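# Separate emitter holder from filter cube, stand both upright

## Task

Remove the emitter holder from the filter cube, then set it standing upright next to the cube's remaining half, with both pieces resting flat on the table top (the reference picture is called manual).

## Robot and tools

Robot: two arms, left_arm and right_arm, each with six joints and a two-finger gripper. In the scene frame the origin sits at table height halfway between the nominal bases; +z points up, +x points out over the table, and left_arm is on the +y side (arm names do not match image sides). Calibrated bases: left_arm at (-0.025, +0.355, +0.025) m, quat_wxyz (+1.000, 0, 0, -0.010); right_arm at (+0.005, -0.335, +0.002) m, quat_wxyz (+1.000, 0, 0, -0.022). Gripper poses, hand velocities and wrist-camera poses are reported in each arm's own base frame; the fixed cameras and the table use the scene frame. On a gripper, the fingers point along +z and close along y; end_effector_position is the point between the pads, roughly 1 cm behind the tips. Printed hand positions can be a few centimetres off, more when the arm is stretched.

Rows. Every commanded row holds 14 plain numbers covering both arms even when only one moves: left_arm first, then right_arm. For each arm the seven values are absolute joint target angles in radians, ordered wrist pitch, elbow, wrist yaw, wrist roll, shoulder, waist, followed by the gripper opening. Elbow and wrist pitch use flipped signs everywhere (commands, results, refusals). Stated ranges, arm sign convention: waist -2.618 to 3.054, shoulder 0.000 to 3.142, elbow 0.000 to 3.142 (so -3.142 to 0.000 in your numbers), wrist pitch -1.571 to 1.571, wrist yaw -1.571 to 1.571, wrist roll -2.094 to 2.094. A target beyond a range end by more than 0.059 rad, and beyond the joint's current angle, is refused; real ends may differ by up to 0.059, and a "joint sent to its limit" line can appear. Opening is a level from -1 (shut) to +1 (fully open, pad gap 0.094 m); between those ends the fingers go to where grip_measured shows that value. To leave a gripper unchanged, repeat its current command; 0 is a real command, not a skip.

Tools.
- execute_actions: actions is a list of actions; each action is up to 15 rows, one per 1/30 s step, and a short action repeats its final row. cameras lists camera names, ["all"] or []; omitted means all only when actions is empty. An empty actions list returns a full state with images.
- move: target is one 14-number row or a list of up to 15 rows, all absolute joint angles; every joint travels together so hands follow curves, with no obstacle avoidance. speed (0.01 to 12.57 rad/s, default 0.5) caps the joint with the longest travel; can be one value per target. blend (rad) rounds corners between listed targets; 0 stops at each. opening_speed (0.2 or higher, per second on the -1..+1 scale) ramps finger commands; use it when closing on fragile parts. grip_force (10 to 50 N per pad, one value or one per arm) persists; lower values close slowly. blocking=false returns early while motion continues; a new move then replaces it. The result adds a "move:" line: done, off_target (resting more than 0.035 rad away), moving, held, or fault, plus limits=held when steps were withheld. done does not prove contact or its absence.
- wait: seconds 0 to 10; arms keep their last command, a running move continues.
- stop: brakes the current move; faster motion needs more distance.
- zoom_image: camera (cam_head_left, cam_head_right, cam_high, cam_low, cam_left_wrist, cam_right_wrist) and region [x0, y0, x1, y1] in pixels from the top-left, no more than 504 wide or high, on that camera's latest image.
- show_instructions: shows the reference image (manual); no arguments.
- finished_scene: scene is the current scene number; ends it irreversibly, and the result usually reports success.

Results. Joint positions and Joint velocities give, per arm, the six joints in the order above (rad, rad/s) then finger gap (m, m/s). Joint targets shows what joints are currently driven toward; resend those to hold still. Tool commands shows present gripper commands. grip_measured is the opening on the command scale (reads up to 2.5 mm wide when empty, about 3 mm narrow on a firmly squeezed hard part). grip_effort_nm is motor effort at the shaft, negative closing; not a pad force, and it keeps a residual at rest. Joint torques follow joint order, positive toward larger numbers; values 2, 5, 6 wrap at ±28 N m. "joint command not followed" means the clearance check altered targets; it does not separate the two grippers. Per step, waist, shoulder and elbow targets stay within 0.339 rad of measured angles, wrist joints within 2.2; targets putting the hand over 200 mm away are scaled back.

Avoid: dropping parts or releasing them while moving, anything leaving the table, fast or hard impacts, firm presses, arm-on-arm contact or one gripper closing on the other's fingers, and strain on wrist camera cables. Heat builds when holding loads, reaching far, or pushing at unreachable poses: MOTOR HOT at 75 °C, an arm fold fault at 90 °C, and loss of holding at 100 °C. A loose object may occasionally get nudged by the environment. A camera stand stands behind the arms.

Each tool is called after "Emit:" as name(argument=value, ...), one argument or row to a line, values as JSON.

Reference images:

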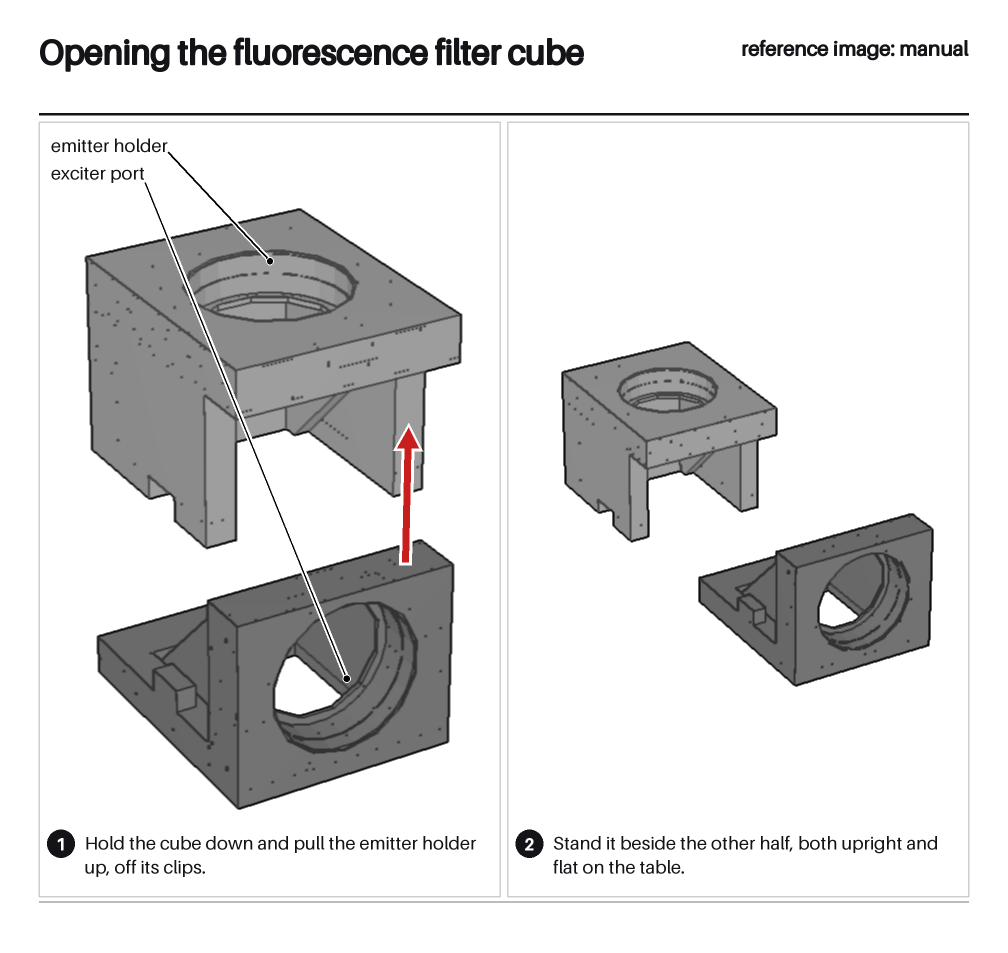

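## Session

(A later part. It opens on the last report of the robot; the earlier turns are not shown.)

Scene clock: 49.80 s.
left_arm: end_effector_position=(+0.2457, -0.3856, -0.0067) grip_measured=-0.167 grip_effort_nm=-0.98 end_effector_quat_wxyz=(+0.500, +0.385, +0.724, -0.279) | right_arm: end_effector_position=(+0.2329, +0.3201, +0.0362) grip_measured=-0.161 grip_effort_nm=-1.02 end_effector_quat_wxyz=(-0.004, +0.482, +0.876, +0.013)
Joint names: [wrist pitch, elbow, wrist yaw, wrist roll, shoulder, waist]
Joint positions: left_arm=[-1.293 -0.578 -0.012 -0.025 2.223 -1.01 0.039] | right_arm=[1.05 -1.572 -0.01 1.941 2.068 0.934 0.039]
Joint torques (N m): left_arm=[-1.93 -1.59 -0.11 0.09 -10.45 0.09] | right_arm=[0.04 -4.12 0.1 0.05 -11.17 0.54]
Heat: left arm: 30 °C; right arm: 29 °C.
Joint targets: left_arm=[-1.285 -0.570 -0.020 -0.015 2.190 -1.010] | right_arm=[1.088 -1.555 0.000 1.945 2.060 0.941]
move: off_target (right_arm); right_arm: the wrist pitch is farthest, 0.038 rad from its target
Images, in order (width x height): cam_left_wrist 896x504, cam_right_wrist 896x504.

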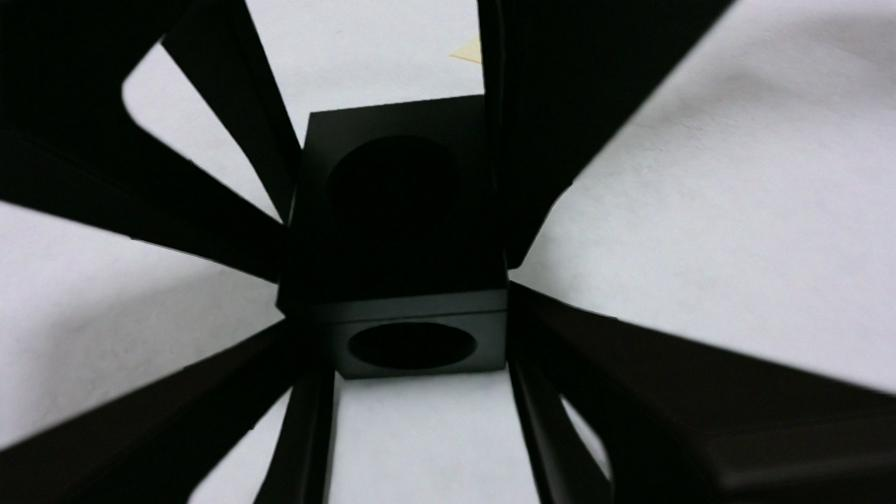

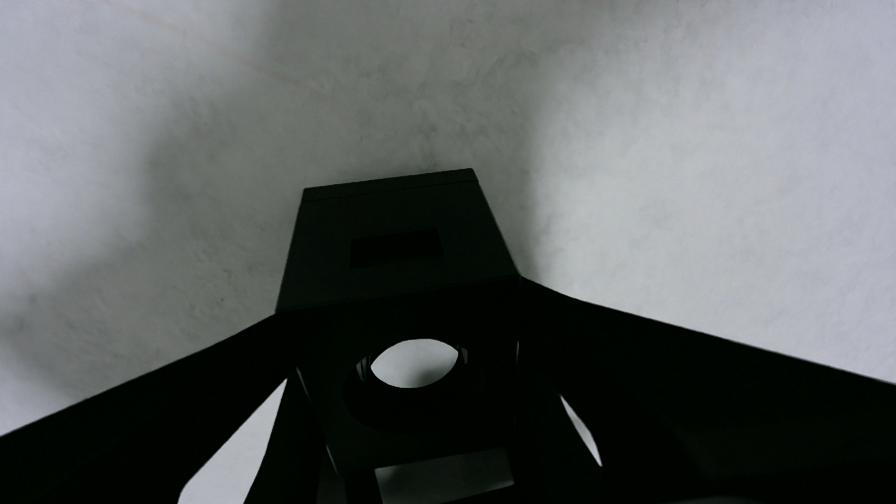

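Emit:
move(
  target=[
    [-0.95,-0.572,-0.02,-0.015,2.27,-1.010,-0.35,1.16,-1.69,-0.04,1.945,2.055,0.941,-0.3],
    [-0.74,-0.575,-0.02,-0.015,2.325,-1.010,-0.35,1.25,-1.79,-0.09,1.945,2.05,0.941,-0.3],
  ],
  speed=0.35,
  blend=0.1,
  cameras=["cam_left_wrist","cam_right_wrist"],
)

Scene clock: 52.40 s.
left_arm: end_effector_position=(+0.2536, -0.3882, -0.0107) grip_measured=-0.168 grip_effort_nm=-0.98 end_effector_quat_wxyz=(+0.486, +0.366, +0.743, -0.278) | right_arm: end_effector_position=(+0.2440, +0.3164, +0.0480) grip_measured=-0.161 grip_effort_nm=-1.02 end_effector_quat_wxyz=(+0.012, +0.480, +0.877, -0.011)
Joint names: [wrist pitch, elbow, wrist yaw, wrist roll, shoulder, waist]
Joint positions: left_arm=[-1.218 -0.614 -0.025 -0.072 2.215 -1.004 0.039] | right_arm=[1.166 -1.691 0.027 1.926 2.115 0.924 0.039]
Joint torques (N m): left_arm=[2.95 0.53 0.03 0.63 -0.57 -0.44] | right_arm=[0.58 -15.69 -1.37 0.17 -16.43 1.36]
Heat: left arm: 30 °C; right arm: 29 °C.
Joint targets: left_arm=[-0.740 -0.575 -0.020 -0.015 2.325 -1.010] | right_arm=[1.250 -1.790 -0.090 1.945 2.050 0.941]
move: off_target (left_arm, right_arm); left_arm: the wrist pitch is farthest, 0.478 rad from its target; right_arm: the wrist yaw is farthest, 0.117 rad from its target
Images, in order (width x height): cam_left_wrist 896x504, cam_right_wrist 896x504.

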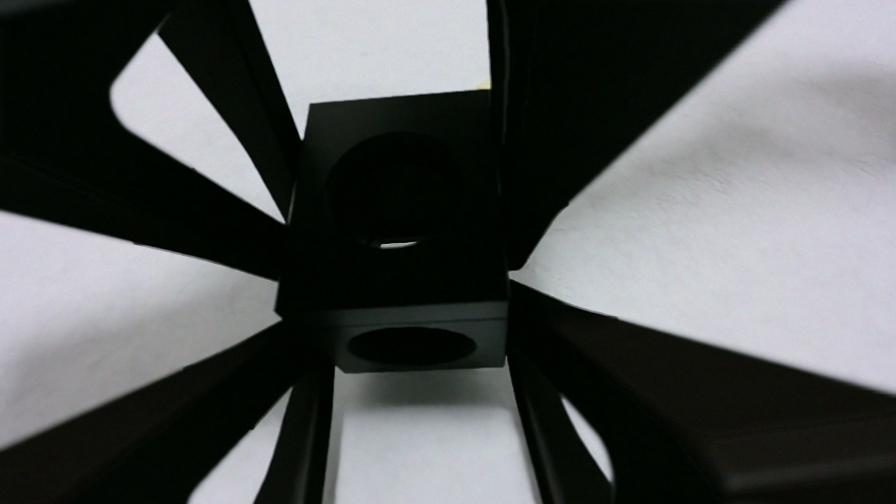

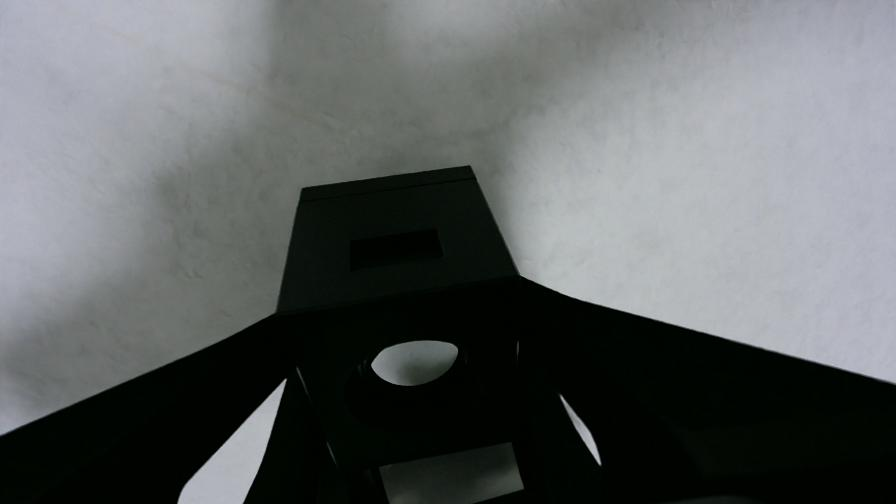

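Emit:
move(
  target=[-0.64,-0.575,-0.02,-0.0,2.345,-1.010,-0.35,1.29,-1.87,-0.16,1.945,2.05,0.941,-0.3],
  speed=0.2,
  cameras=["cam_left_wrist","cam_right_wrist"],
)

Scene clock: 53.83 s.
left_arm: end_effector_position=(+0.2585, -0.3883, -0.0054) grip_measured=-0.168 grip_effort_nm=-0.98 end_effector_quat_wxyz=(+0.490, +0.359, +0.744, -0.278) | right_arm: end_effector_position=(+0.2493, +0.3164, +0.0583) grip_measured=-0.161 grip_effort_nm=-1.02 end_effector_quat_wxyz=(+0.012, +0.476, +0.879, -0.016)
Joint names: [wrist pitch, elbow, wrist yaw, wrist roll, shoulder, waist]
Joint positions: left_arm=[-1.208 -0.62 -0.03 -0.078 2.202 -0.997 0.039] | right_arm=[1.223 -1.755 0.028 1.907 2.129 0.914 0.039]
Joint torques (N m): left_arm=[3.34 0.51 0.06 0.8 0.83 -0.84] | right_arm=[0.44 -17.32 -2.21 0.37 -17.94 2.33]
Heat: left arm: 31 °C; right arm: 29 °C.
Joint targets: left_arm=[-0.694 -0.579 -0.021 -0.007 2.331 -1.009] | right_arm=[1.290 -1.870 -0.160 1.945 2.050 0.941]
move: off_target (left_arm, right_arm); left_arm: the wrist pitch is farthest, 0.568 rad from its target; right_arm: the wrist yaw is farthest, 0.188 rad from its target
Images, in order (width x height): cam_left_wrist 896x504, cam_right_wrist 896x504.

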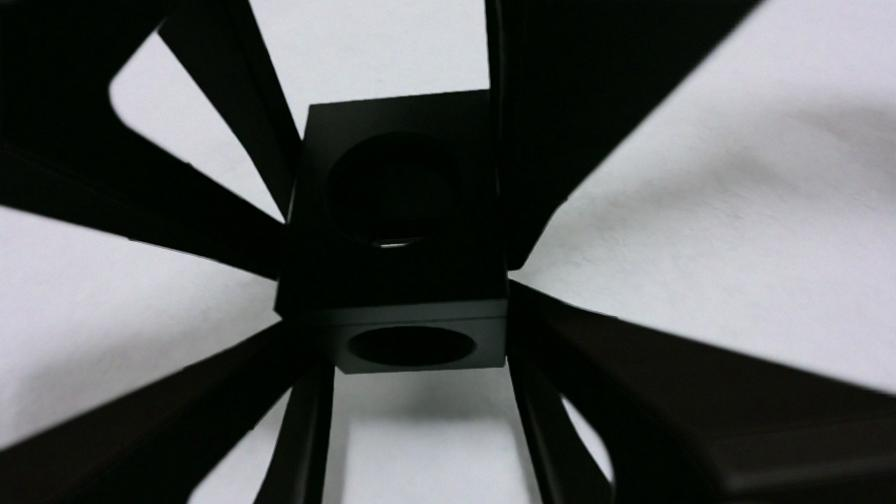

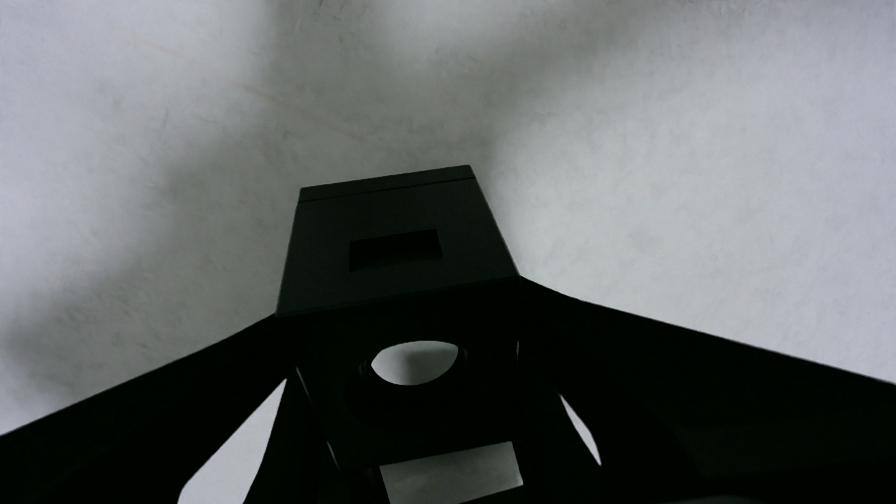

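Emit:
move(
  target=[-0.70,-0.55,-0.02,0.0,2.40,-1.010,-0.35,1.29,-1.90,-0.16,1.945,2.05,0.941,-0.3],
  speed=0.2,
  cameras=["cam_low","cam_right_wrist","cam_left_wrist"],
)

Emit:
zoom_image(
  camera="cam_low",
  region=[420, 240, 520, 300],
)

Scene clock: 58.07 s.
left_arm: end_effector_position=(+0.2604, -0.3890, +0.0024) grip_measured=-0.168 grip_effort_nm=-0.98 end_effector_quat_wxyz=(+0.512, +0.349, +0.730, -0.288) | right_arm: end_effector_position=(+0.2510, +0.3167, +0.0660) grip_measured=-0.161 grip_effort_nm=-1.02 end_effector_quat_wxyz=(+0.015, +0.473, +0.881, -0.016)
Joint names: [wrist pitch, elbow, wrist yaw, wrist roll, shoulder, waist]
Joint positions: left_arm=[-1.301 -0.611 -0.037 -0.078 2.227 -0.997 0.039] | right_arm=[1.253 -1.786 0.035 1.901 2.129 0.914 0.039]
Joint torques (N m): left_arm=[3 1.31 0.11 0.7 1.66 -0.79] | right_arm=[0.15 -17.24 -2.25 0.45 -17.88 2.25]
Heat: left arm: 33 °C; right arm: 31 °C.
Joint targets: left_arm=[-0.817 -0.562 -0.023 -0.015 2.366 -1.007] | right_arm=[1.290 -1.900 -0.160 1.945 2.050 0.941]
move: off_target (left_arm, right_arm); left_arm: the wrist pitch is farthest, 0.601 rad from its target; right_arm: the wrist yaw is farthest, 0.195 rad from its target
Images, in order (width x height): cam_low 896x504, cam_left_wrist 896x504, cam_right_wrist 896x504.

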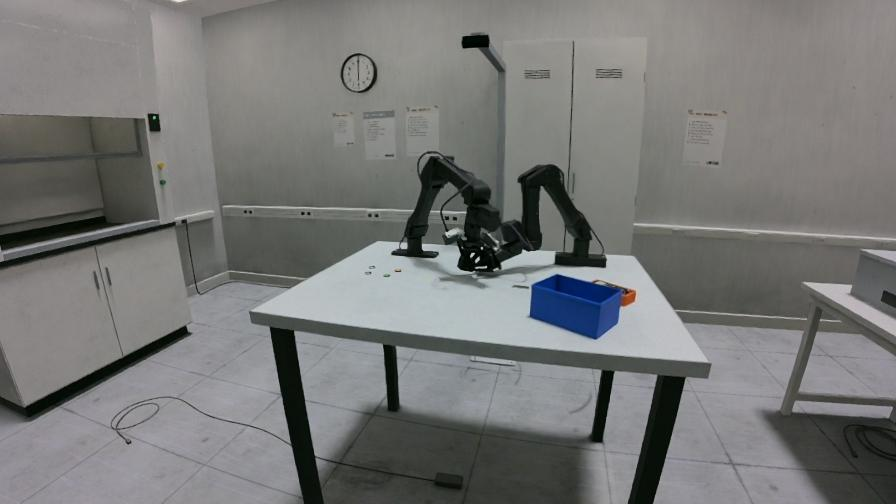

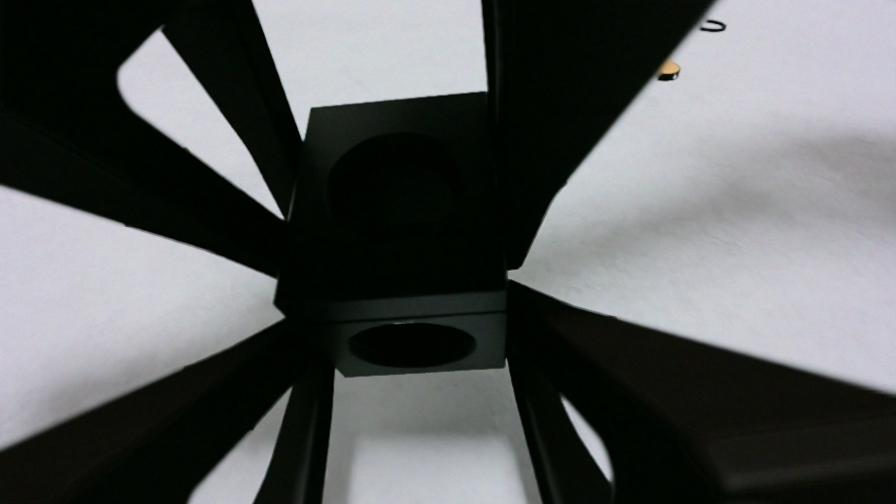

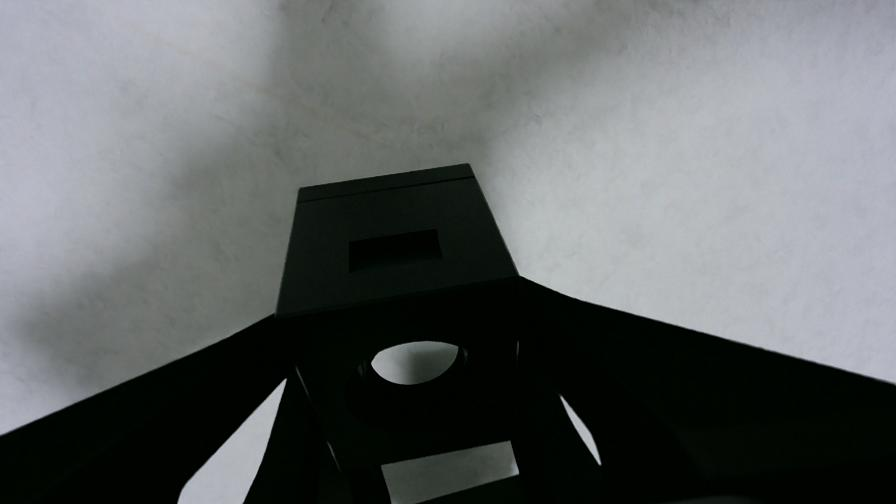

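Scaled by 5.040 from the camera's 896x504 image, which has a finer 1280x720 frame.

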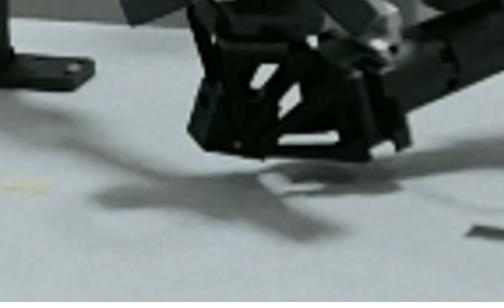

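Emit:
move(
  target=[
    [-0.80,-0.575,-0.02,0.0,2.31,-1.010,-0.35,1.22,-1.75,-0.09,1.945,2.05,0.941,-0.3],
    [-0.80,-0.575,-0.02,0.25,2.31,-1.010,-0.35,1.22,-1.75,-0.09,1.945,2.05,0.941,-0.3],
  ],
  speed=0.3,
  blend=0.05,
  cameras=["cam_right_wrist","cam_left_wrist"],
)

Scene clock: 64.77 s.
left_arm: end_effector_position=(+0.2647, -0.3801, -0.0098) grip_measured=-0.162 grip_effort_nm=-0.98 end_effector_quat_wxyz=(+0.506, +0.389, +0.730, -0.243) | right_arm: end_effector_position=(+0.2548, +0.3250, +0.0481) grip_measured=-0.161 grip_effort_nm=-1.02 end_effector_quat_wxyz=(+0.013, +0.474, +0.880, +0.008)
Joint names: [wrist pitch, elbow, wrist yaw, wrist roll, shoulder, waist]
Joint positions: left_arm=[-1.226 -0.611 -0.04 0.026 2.215 -0.98 0.039] | right_arm=[1.136 -1.714 0.024 1.902 2.129 0.914 0.039]
Joint torques (N m): left_arm=[2.42 0.25 0.19 2.63 -1.62 -2.32] | right_arm=[0.52 -9.37 -1.33 0.43 -17.98 2.28]
Heat: left arm: 35 °C; right arm: 34 °C.
Joint targets: left_arm=[-0.800 -0.575 -0.020 0.250 2.310 -1.010] | right_arm=[1.220 -1.750 -0.090 1.945 2.050 0.941]
move: off_target (left_arm, right_arm); left_arm: the wrist pitch is farthest, 0.426 rad from its target; right_arm: the wrist yaw is farthest, 0.114 rad from its target
Images, in order (width x height): cam_left_wrist 896x504, cam_right_wrist 896x504.

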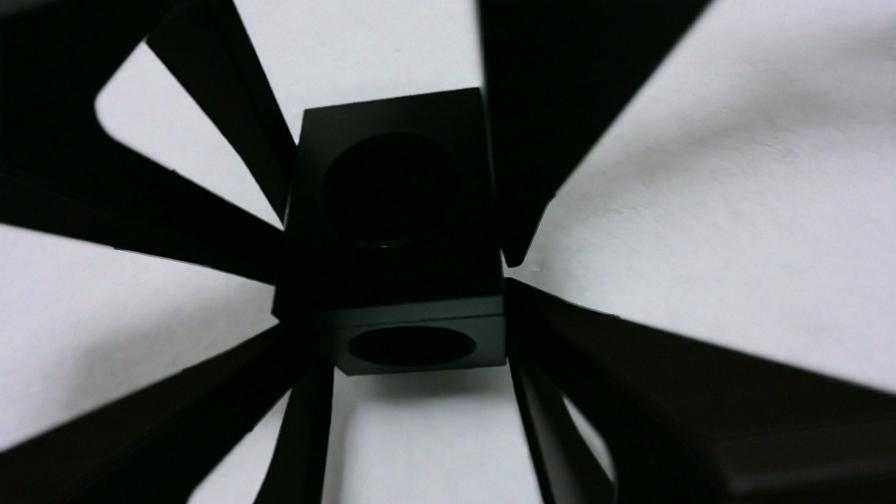

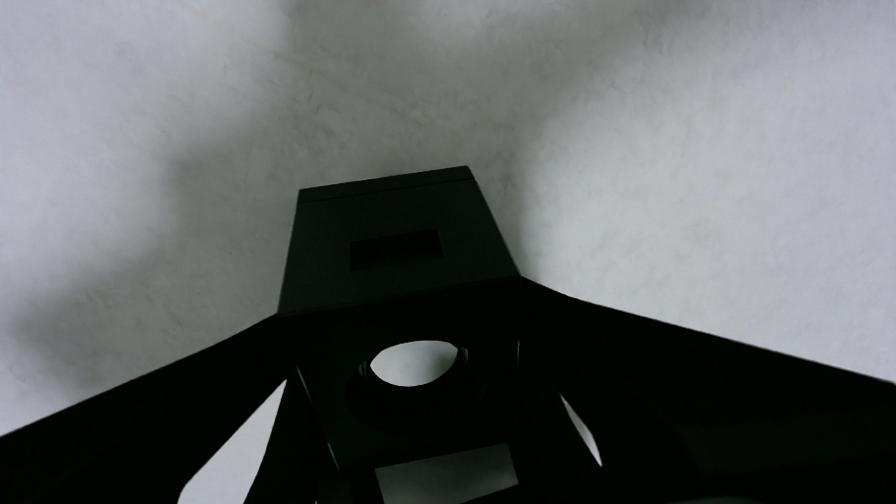

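Emit:
move(
  target=[
    [-0.76,-0.575,-0.02,0.30,2.32,-1.010,-0.35,1.28,-1.80,-0.02,1.945,2.05,0.941,-0.3],
    [-0.76,-0.575,-0.02,-0.45,2.32,-1.010,-0.35,1.28,-1.80,-0.02,1.945,2.05,0.941,-0.3],
  ],
  speed=0.7,
  blend=0.0,
  cameras=["cam_right_wrist","cam_left_wrist"],
)

Scene clock: 67.43 s.
left_arm: end_effector_position=(+0.2465, -0.3952, -0.0102) grip_measured=-0.175 grip_effort_nm=-0.98 end_effector_quat_wxyz=(+0.441, +0.285, +0.779, -0.344) | right_arm: end_effector_position=(+0.2375, +0.3095, +0.0487) grip_measured=-0.174 grip_effort_nm=-1.02 end_effector_quat_wxyz=(+0.001, +0.465, +0.885, -0.036)
Joint names: [wrist pitch, elbow, wrist yaw, wrist roll, shoulder, waist]
Joint positions: left_arm=[-1.207 -0.623 -0.003 -0.313 2.214 -1.017 0.039] | right_arm=[1.227 -1.714 0.014 1.888 2.129 0.92 0.039]
Joint torques (N m): left_arm=[2.64 1.1 -0.2 -1.64 -0.92 0.57] | right_arm=[0.39 -14.26 -0.37 0.56 -17.78 1.7]
Heat: left arm: 35 °C; right arm: 35 °C.
Joint targets: left_arm=[-0.760 -0.575 -0.020 -0.450 2.320 -1.010] | right_arm=[1.280 -1.800 -0.020 1.945 2.050 0.941]
move: off_target (left_arm, right_arm); left_arm: the wrist pitch is farthest, 0.447 rad from its target; right_arm: the elbow is farthest, 0.086 rad from its target
Images, in order (width x height): cam_left_wrist 896x504, cam_right_wrist 896x504.

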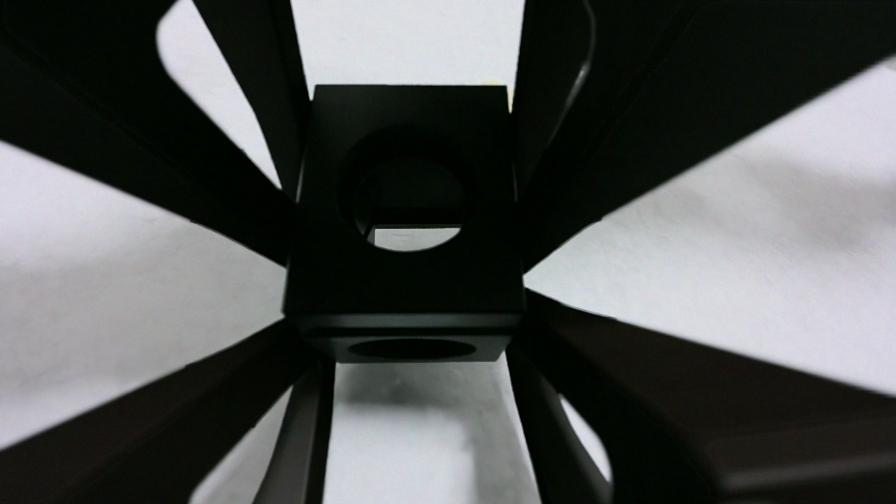

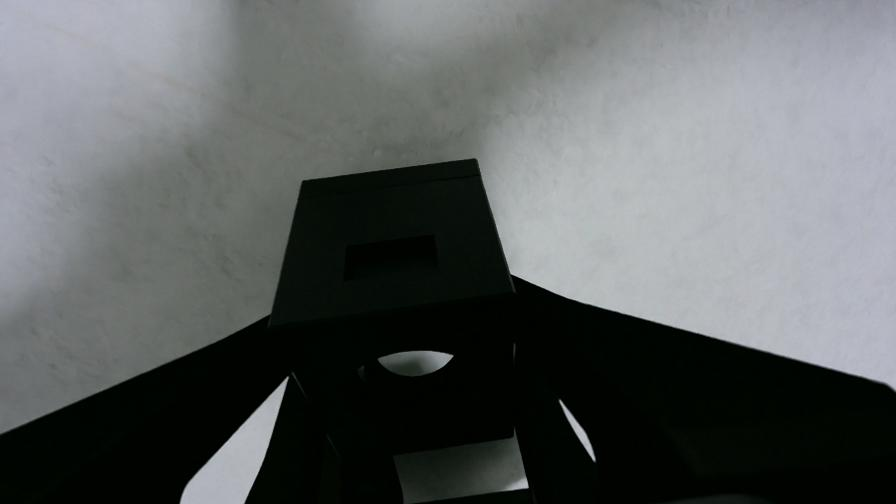

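Emit:
zoom_image(
  camera="cam_left_wrist",
  region=[260, 70, 560, 400],
)

Emit:
zoom_image(
  camera="cam_right_wrist",
  region=[260, 140, 560, 504],
)

Scaled by 1.527 from the camera's 896x504 image, which has a finer 1280x720 frame.

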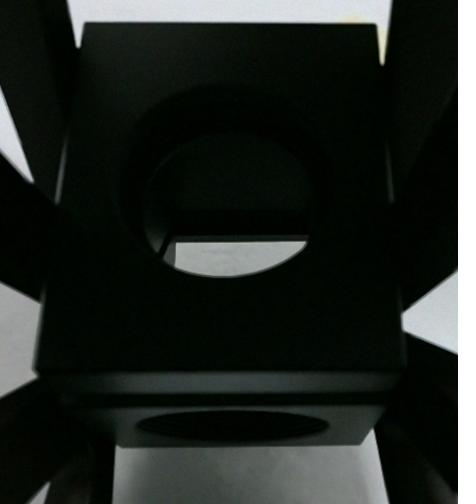

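Scaled by 1.385 from the camera's 896x504 image, which has a finer 1280x720 frame.

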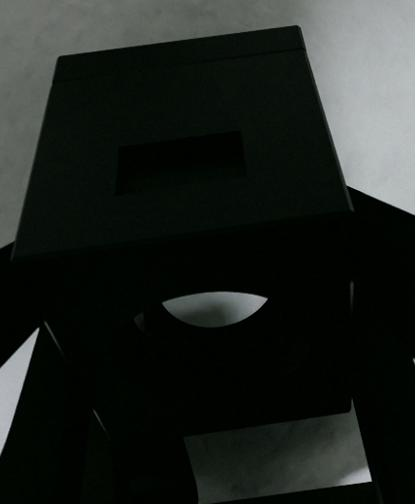

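Emit:
move(
  target=[
    [-0.72,-0.575,-0.02,-0.30,2.33,-1.010,-0.35,1.30,-1.86,-0.0,1.945,2.05,0.941,-0.3],
  ],
  speed=0.25,
  cameras=["cam_right_wrist","cam_left_wrist"],
)

Emit:
zoom_image(
  camera="cam_left_wrist",
  region=[260, 70, 560, 400],
)

Scene clock: 69.13 s.
left_arm: end_effector_position=(+0.2515, -0.3946, -0.0061) grip_measured=-0.176 grip_effort_nm=-0.98 end_effector_quat_wxyz=(+0.458, +0.297, +0.770, -0.331) | right_arm: end_effector_position=(+0.2452, +0.3112, +0.0588) grip_measured=-0.174 grip_effort_nm=-1.02 end_effector_quat_wxyz=(+0.016, +0.463, +0.886, -0.030)
Joint names: [wrist pitch, elbow, wrist yaw, wrist roll, shoulder, waist]
Joint positions: left_arm=[-1.214 -0.626 -0.017 -0.265 2.21 -1.012 0.039] | right_arm=[1.251 -1.755 0.042 1.885 2.129 0.92 0.039]
Joint torques (N m): left_arm=[3.13 1.33 -0.05 -0.46 0.06 0.17] | right_arm=[0.32 -16.23 -0.46 0.6 -17.89 1.68]
Heat: left arm: 35 °C; right arm: 35 °C.
Joint targets: left_arm=[-0.720 -0.575 -0.020 -0.300 2.330 -1.010] | right_arm=[1.300 -1.860 0.000 1.945 2.050 0.941]
move: off_target (left_arm, right_arm); left_arm: the wrist pitch is farthest, 0.494 rad from its target; right_arm: the elbow is farthest, 0.105 rad from its target
Images, in order (width x height): cam_left_wrist 896x504, cam_right_wrist 896x504.

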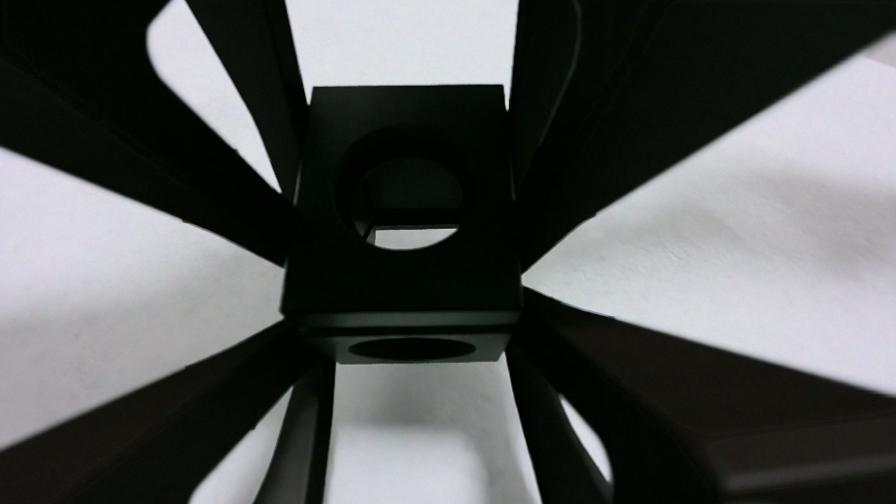

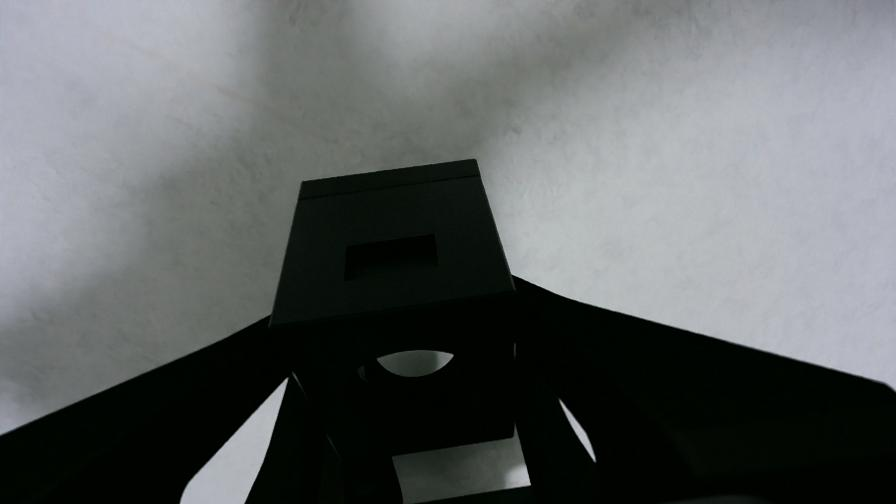

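Scaled by 1.527 from the camera's 896x504 image, which has a finer 1280x720 frame.

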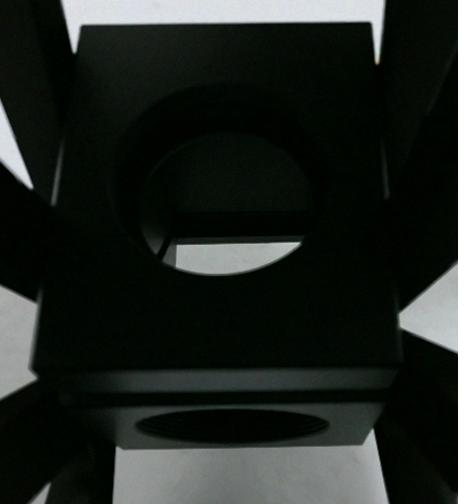

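Emit:
move(
  target=[
    [-0.72,-0.575,-0.02,0.40,2.33,-1.010,-0.35,1.30,-1.84,-0.10,1.945,2.05,0.941,-0.3],
  ],
  speed=0.7,
  cameras=["cam_right_wrist","cam_left_wrist"],
)

Emit:
zoom_image(
  camera="cam_left_wrist",
  region=[260, 70, 560, 400],
)

Scene clock: 71.33 s.
left_arm: end_effector_position=(+0.2706, -0.3798, -0.0079) grip_measured=-0.159 grip_effort_nm=-0.99 end_effector_quat_wxyz=(+0.510, +0.396, +0.726, -0.237) | right_arm: end_effector_position=(+0.2603, +0.3254, +0.0587) grip_measured=-0.174 grip_effort_nm=-1.02 end_effector_quat_wxyz=(+0.033, +0.469, +0.883, +0.009)
Joint names: [wrist pitch, elbow, wrist yaw, wrist roll, shoulder, waist]
Joint positions: left_arm=[-1.211 -0.622 -0.029 0.052 2.21 -0.965 0.04] | right_arm=[1.169 -1.755 0.062 1.896 2.129 0.92 0.039]
Joint torques (N m): left_arm=[3.1 1.05 0.07 3.99 0.09 -3.59] | right_arm=[0.94 -14.38 -1.87 0.48 -18.03 1.74]
Heat: left arm: 36 °C; right arm: 36 °C.
Joint targets: left_arm=[-0.720 -0.575 -0.020 0.400 2.330 -1.010] | right_arm=[1.300 -1.840 -0.100 1.945 2.050 0.941]
move: off_target (left_arm, right_arm); left_arm: the wrist pitch is farthest, 0.491 rad from its target; right_arm: the wrist yaw is farthest, 0.162 rad from its target
Images, in order (width x height): cam_left_wrist 896x504, cam_right_wrist 896x504.

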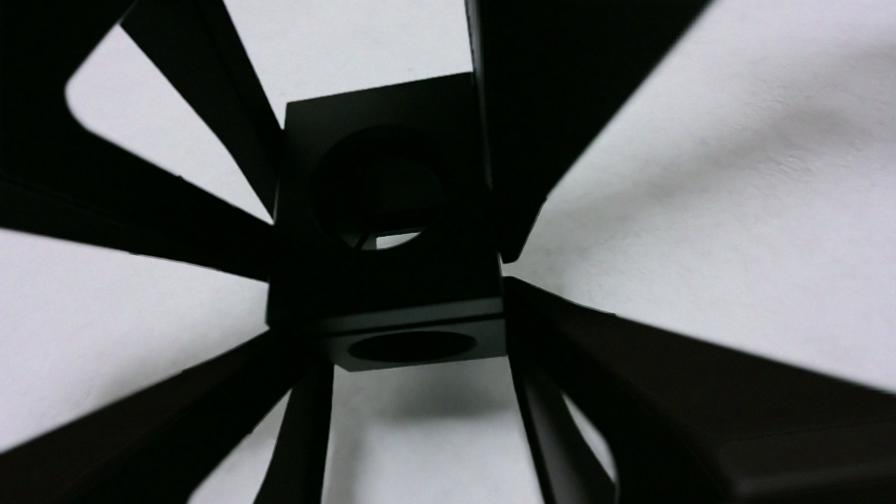

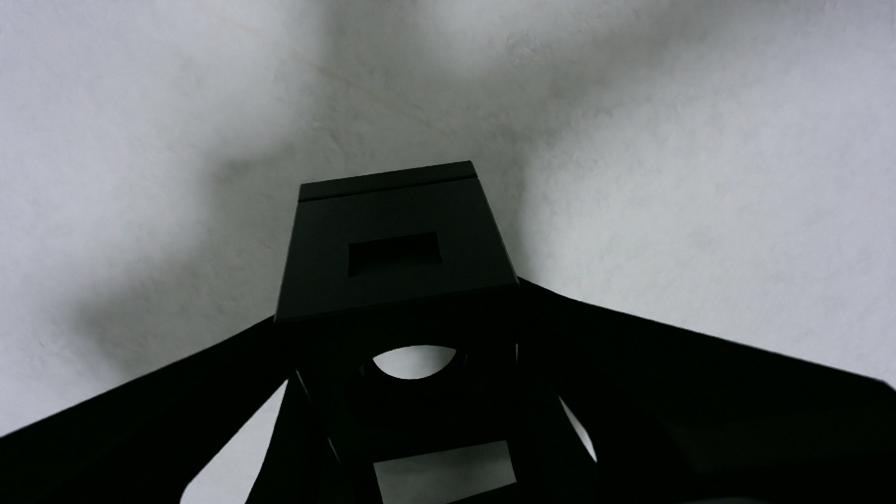

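Scaled by 1.527 from the camera's 896x504 image, which has a finer 1280x720 frame.

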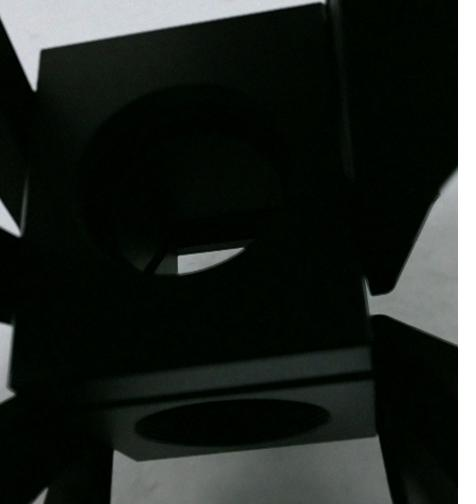

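Emit:
move(
  target=[
    [-0.70,-0.565,-0.02,-0.5,2.34,-1.010,-0.35,1.34,-1.92,-0.05,1.945,2.05,0.941,-0.35],
  ],
  speed=0.9,
  cameras=["cam_right_wrist","cam_left_wrist"],
)

Emit:
zoom_image(
  camera="cam_left_wrist",
  region=[260, 70, 560, 400],
)

Scene clock: 73.67 s.
left_arm: end_effector_position=(+0.2683, -0.3790, -0.0165) grip_measured=-0.182 grip_effort_nm=-0.98 end_effector_quat_wxyz=(+0.443, +0.220, +0.809, -0.317) | right_arm: end_effector_position=(+0.2441, +0.3433, +0.1131) grip_measured=-0.174 grip_effort_nm=-1.02 end_effector_quat_wxyz=(-0.017, +0.479, +0.877, +0.045)
Joint names: [wrist pitch, elbow, wrist yaw, wrist roll, shoulder, waist]
Joint positions: left_arm=[-1.154 -0.633 -0.098 -0.4 2.208 -0.995 0.038] | right_arm=[1.3 -1.892 -0.046 1.933 2.079 0.931 0.039]
Joint torques (N m): left_arm=[2.74 2.69 0.7 -1.16 0.9 -1.14] | right_arm=[-0.04 -8.77 -0.09 0.12 -13.33 0.84]
Heat: left arm: 37 °C; right arm: 36 °C.
Joint targets: left_arm=[-0.700 -0.565 -0.020 -0.500 2.340 -1.010] | right_arm=[1.340 -1.920 -0.050 1.945 2.050 0.941]
move: off_target (left_arm, right_arm); left_arm: the wrist pitch is farthest, 0.454 rad from its target; right_arm: the wrist pitch is farthest, 0.040 rad from its target
Images, in order (width x height): cam_left_wrist 896x504, cam_right_wrist 896x504.

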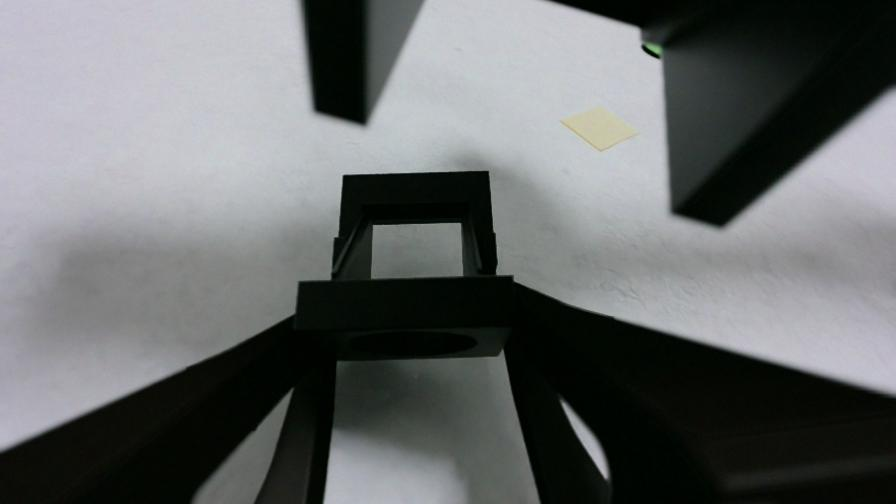

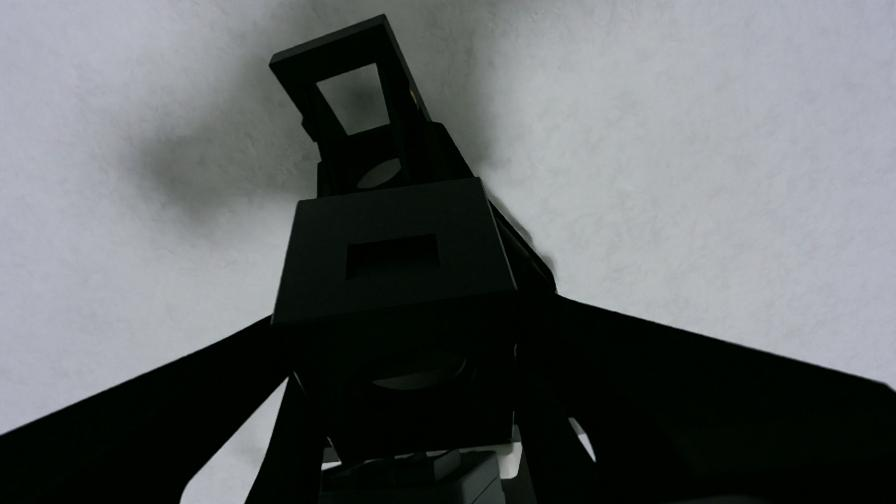

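Scaled by 1.527 from the camera's 896x504 image, which has a finer 1280x720 frame.

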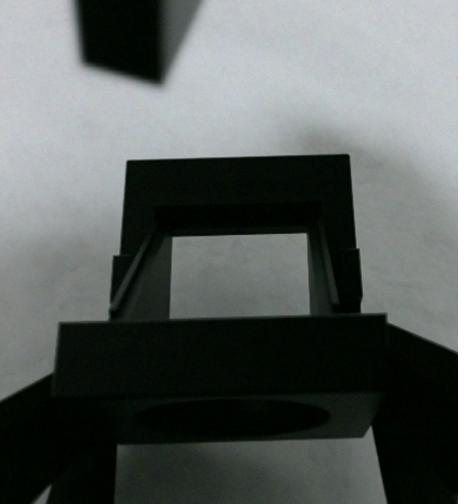

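Emit:
move(
  target=[
    [-1.17,-0.62,-0.05,-0.35,2.18,-1.000,-0.35,1.35,-1.92,-0.1,1.945,2.05,0.80,-0.35],
    [-0.53,-0.73,-0.02,-0.09,1.895,-1.010,-0.35,1.36,-1.92,-0.15,1.945,2.05,0.60,-0.35],
  ],
  speed=[0.5,0.6],
  blend=0.1,
  cameras=["cam_right_wrist","cam_left_wrist","cam_low"],
)

Emit:
zoom_image(
  camera="cam_low",
  region=[410, 230, 530, 300],
)

Scene clock: 78.87 s.
left_arm: end_effector_position=(+0.2451, -0.3744, -0.0016) grip_measured=-0.183 grip_effort_nm=-0.98 end_effector_quat_wxyz=(+0.371, +0.391, +0.814, -0.215) | right_arm: end_effector_position=(+0.3275, +0.2586, +0.1145) grip_measured=-0.174 grip_effort_nm=-1.02 end_effector_quat_wxyz=(-0.060, +0.613, +0.786, +0.053)
Joint names: [wrist pitch, elbow, wrist yaw, wrist roll, shoulder, waist]
Joint positions: left_arm=[-0.533 -0.71 -0.022 -0.097 1.928 -1.002 0.038] | right_arm=[1.318 -1.892 -0.147 1.933 2.079 0.602 0.039]
Joint torques (N m): left_arm=[-1.73 -5.48 -0.01 0.04 -10.11 -0.58] | right_arm=[0.02 -8.73 -0.13 0.09 -13.31 -0.25]
Heat: left arm: 37 °C; right arm: 36 °C.
Joint targets: left_arm=[-0.530 -0.730 -0.020 -0.090 1.895 -1.010] | right_arm=[1.360 -1.920 -0.150 1.945 2.050 0.600]
move: off_target (right_arm); right_arm: the wrist pitch is farthest, 0.042 rad from its target
Images, in order (width x height): cam_low 896x504, cam_left_wrist 896x504, cam_right_wrist 896x504.

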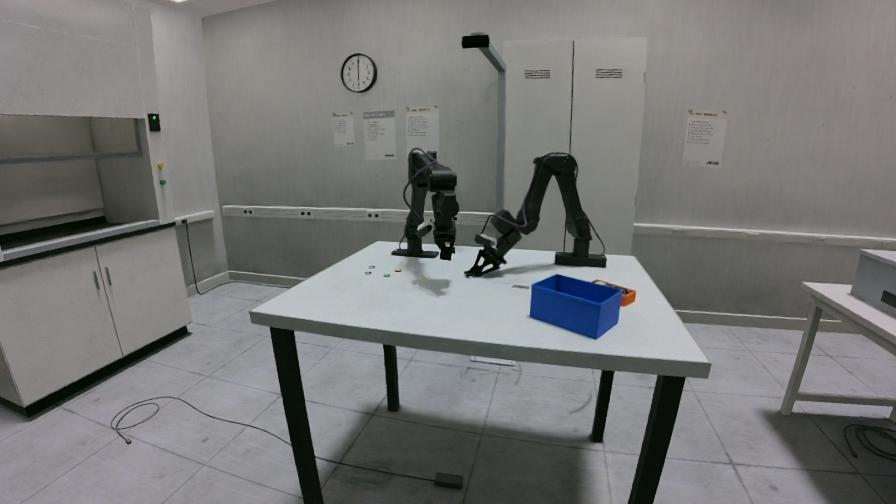

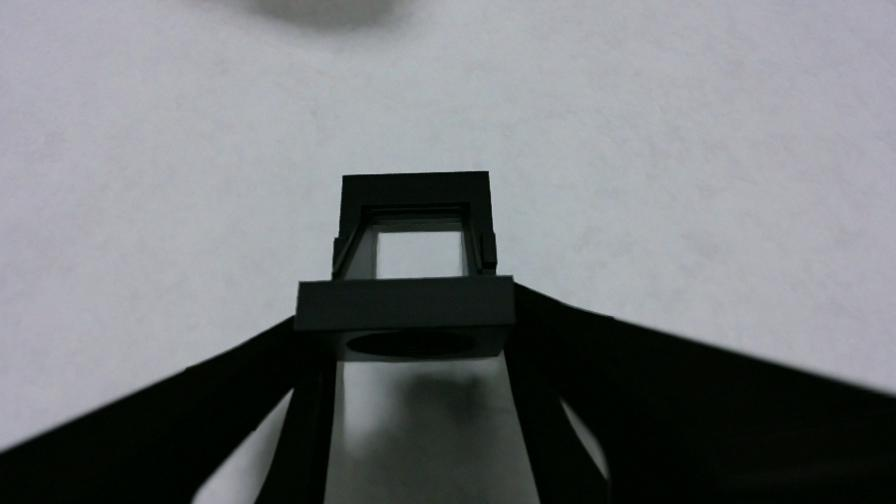

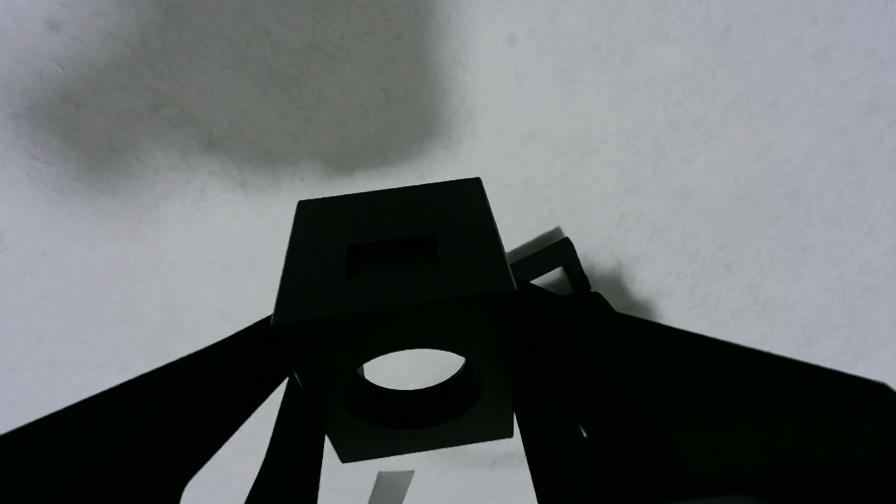

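Scaled by 4.200 from the camera's 896x504 image, which has a finer 1280x720 frame.

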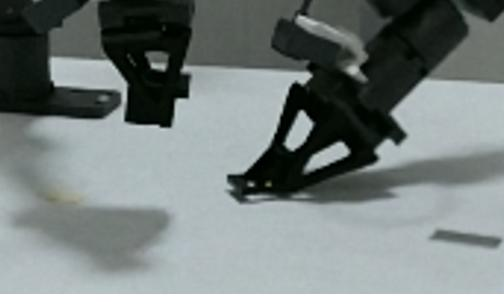

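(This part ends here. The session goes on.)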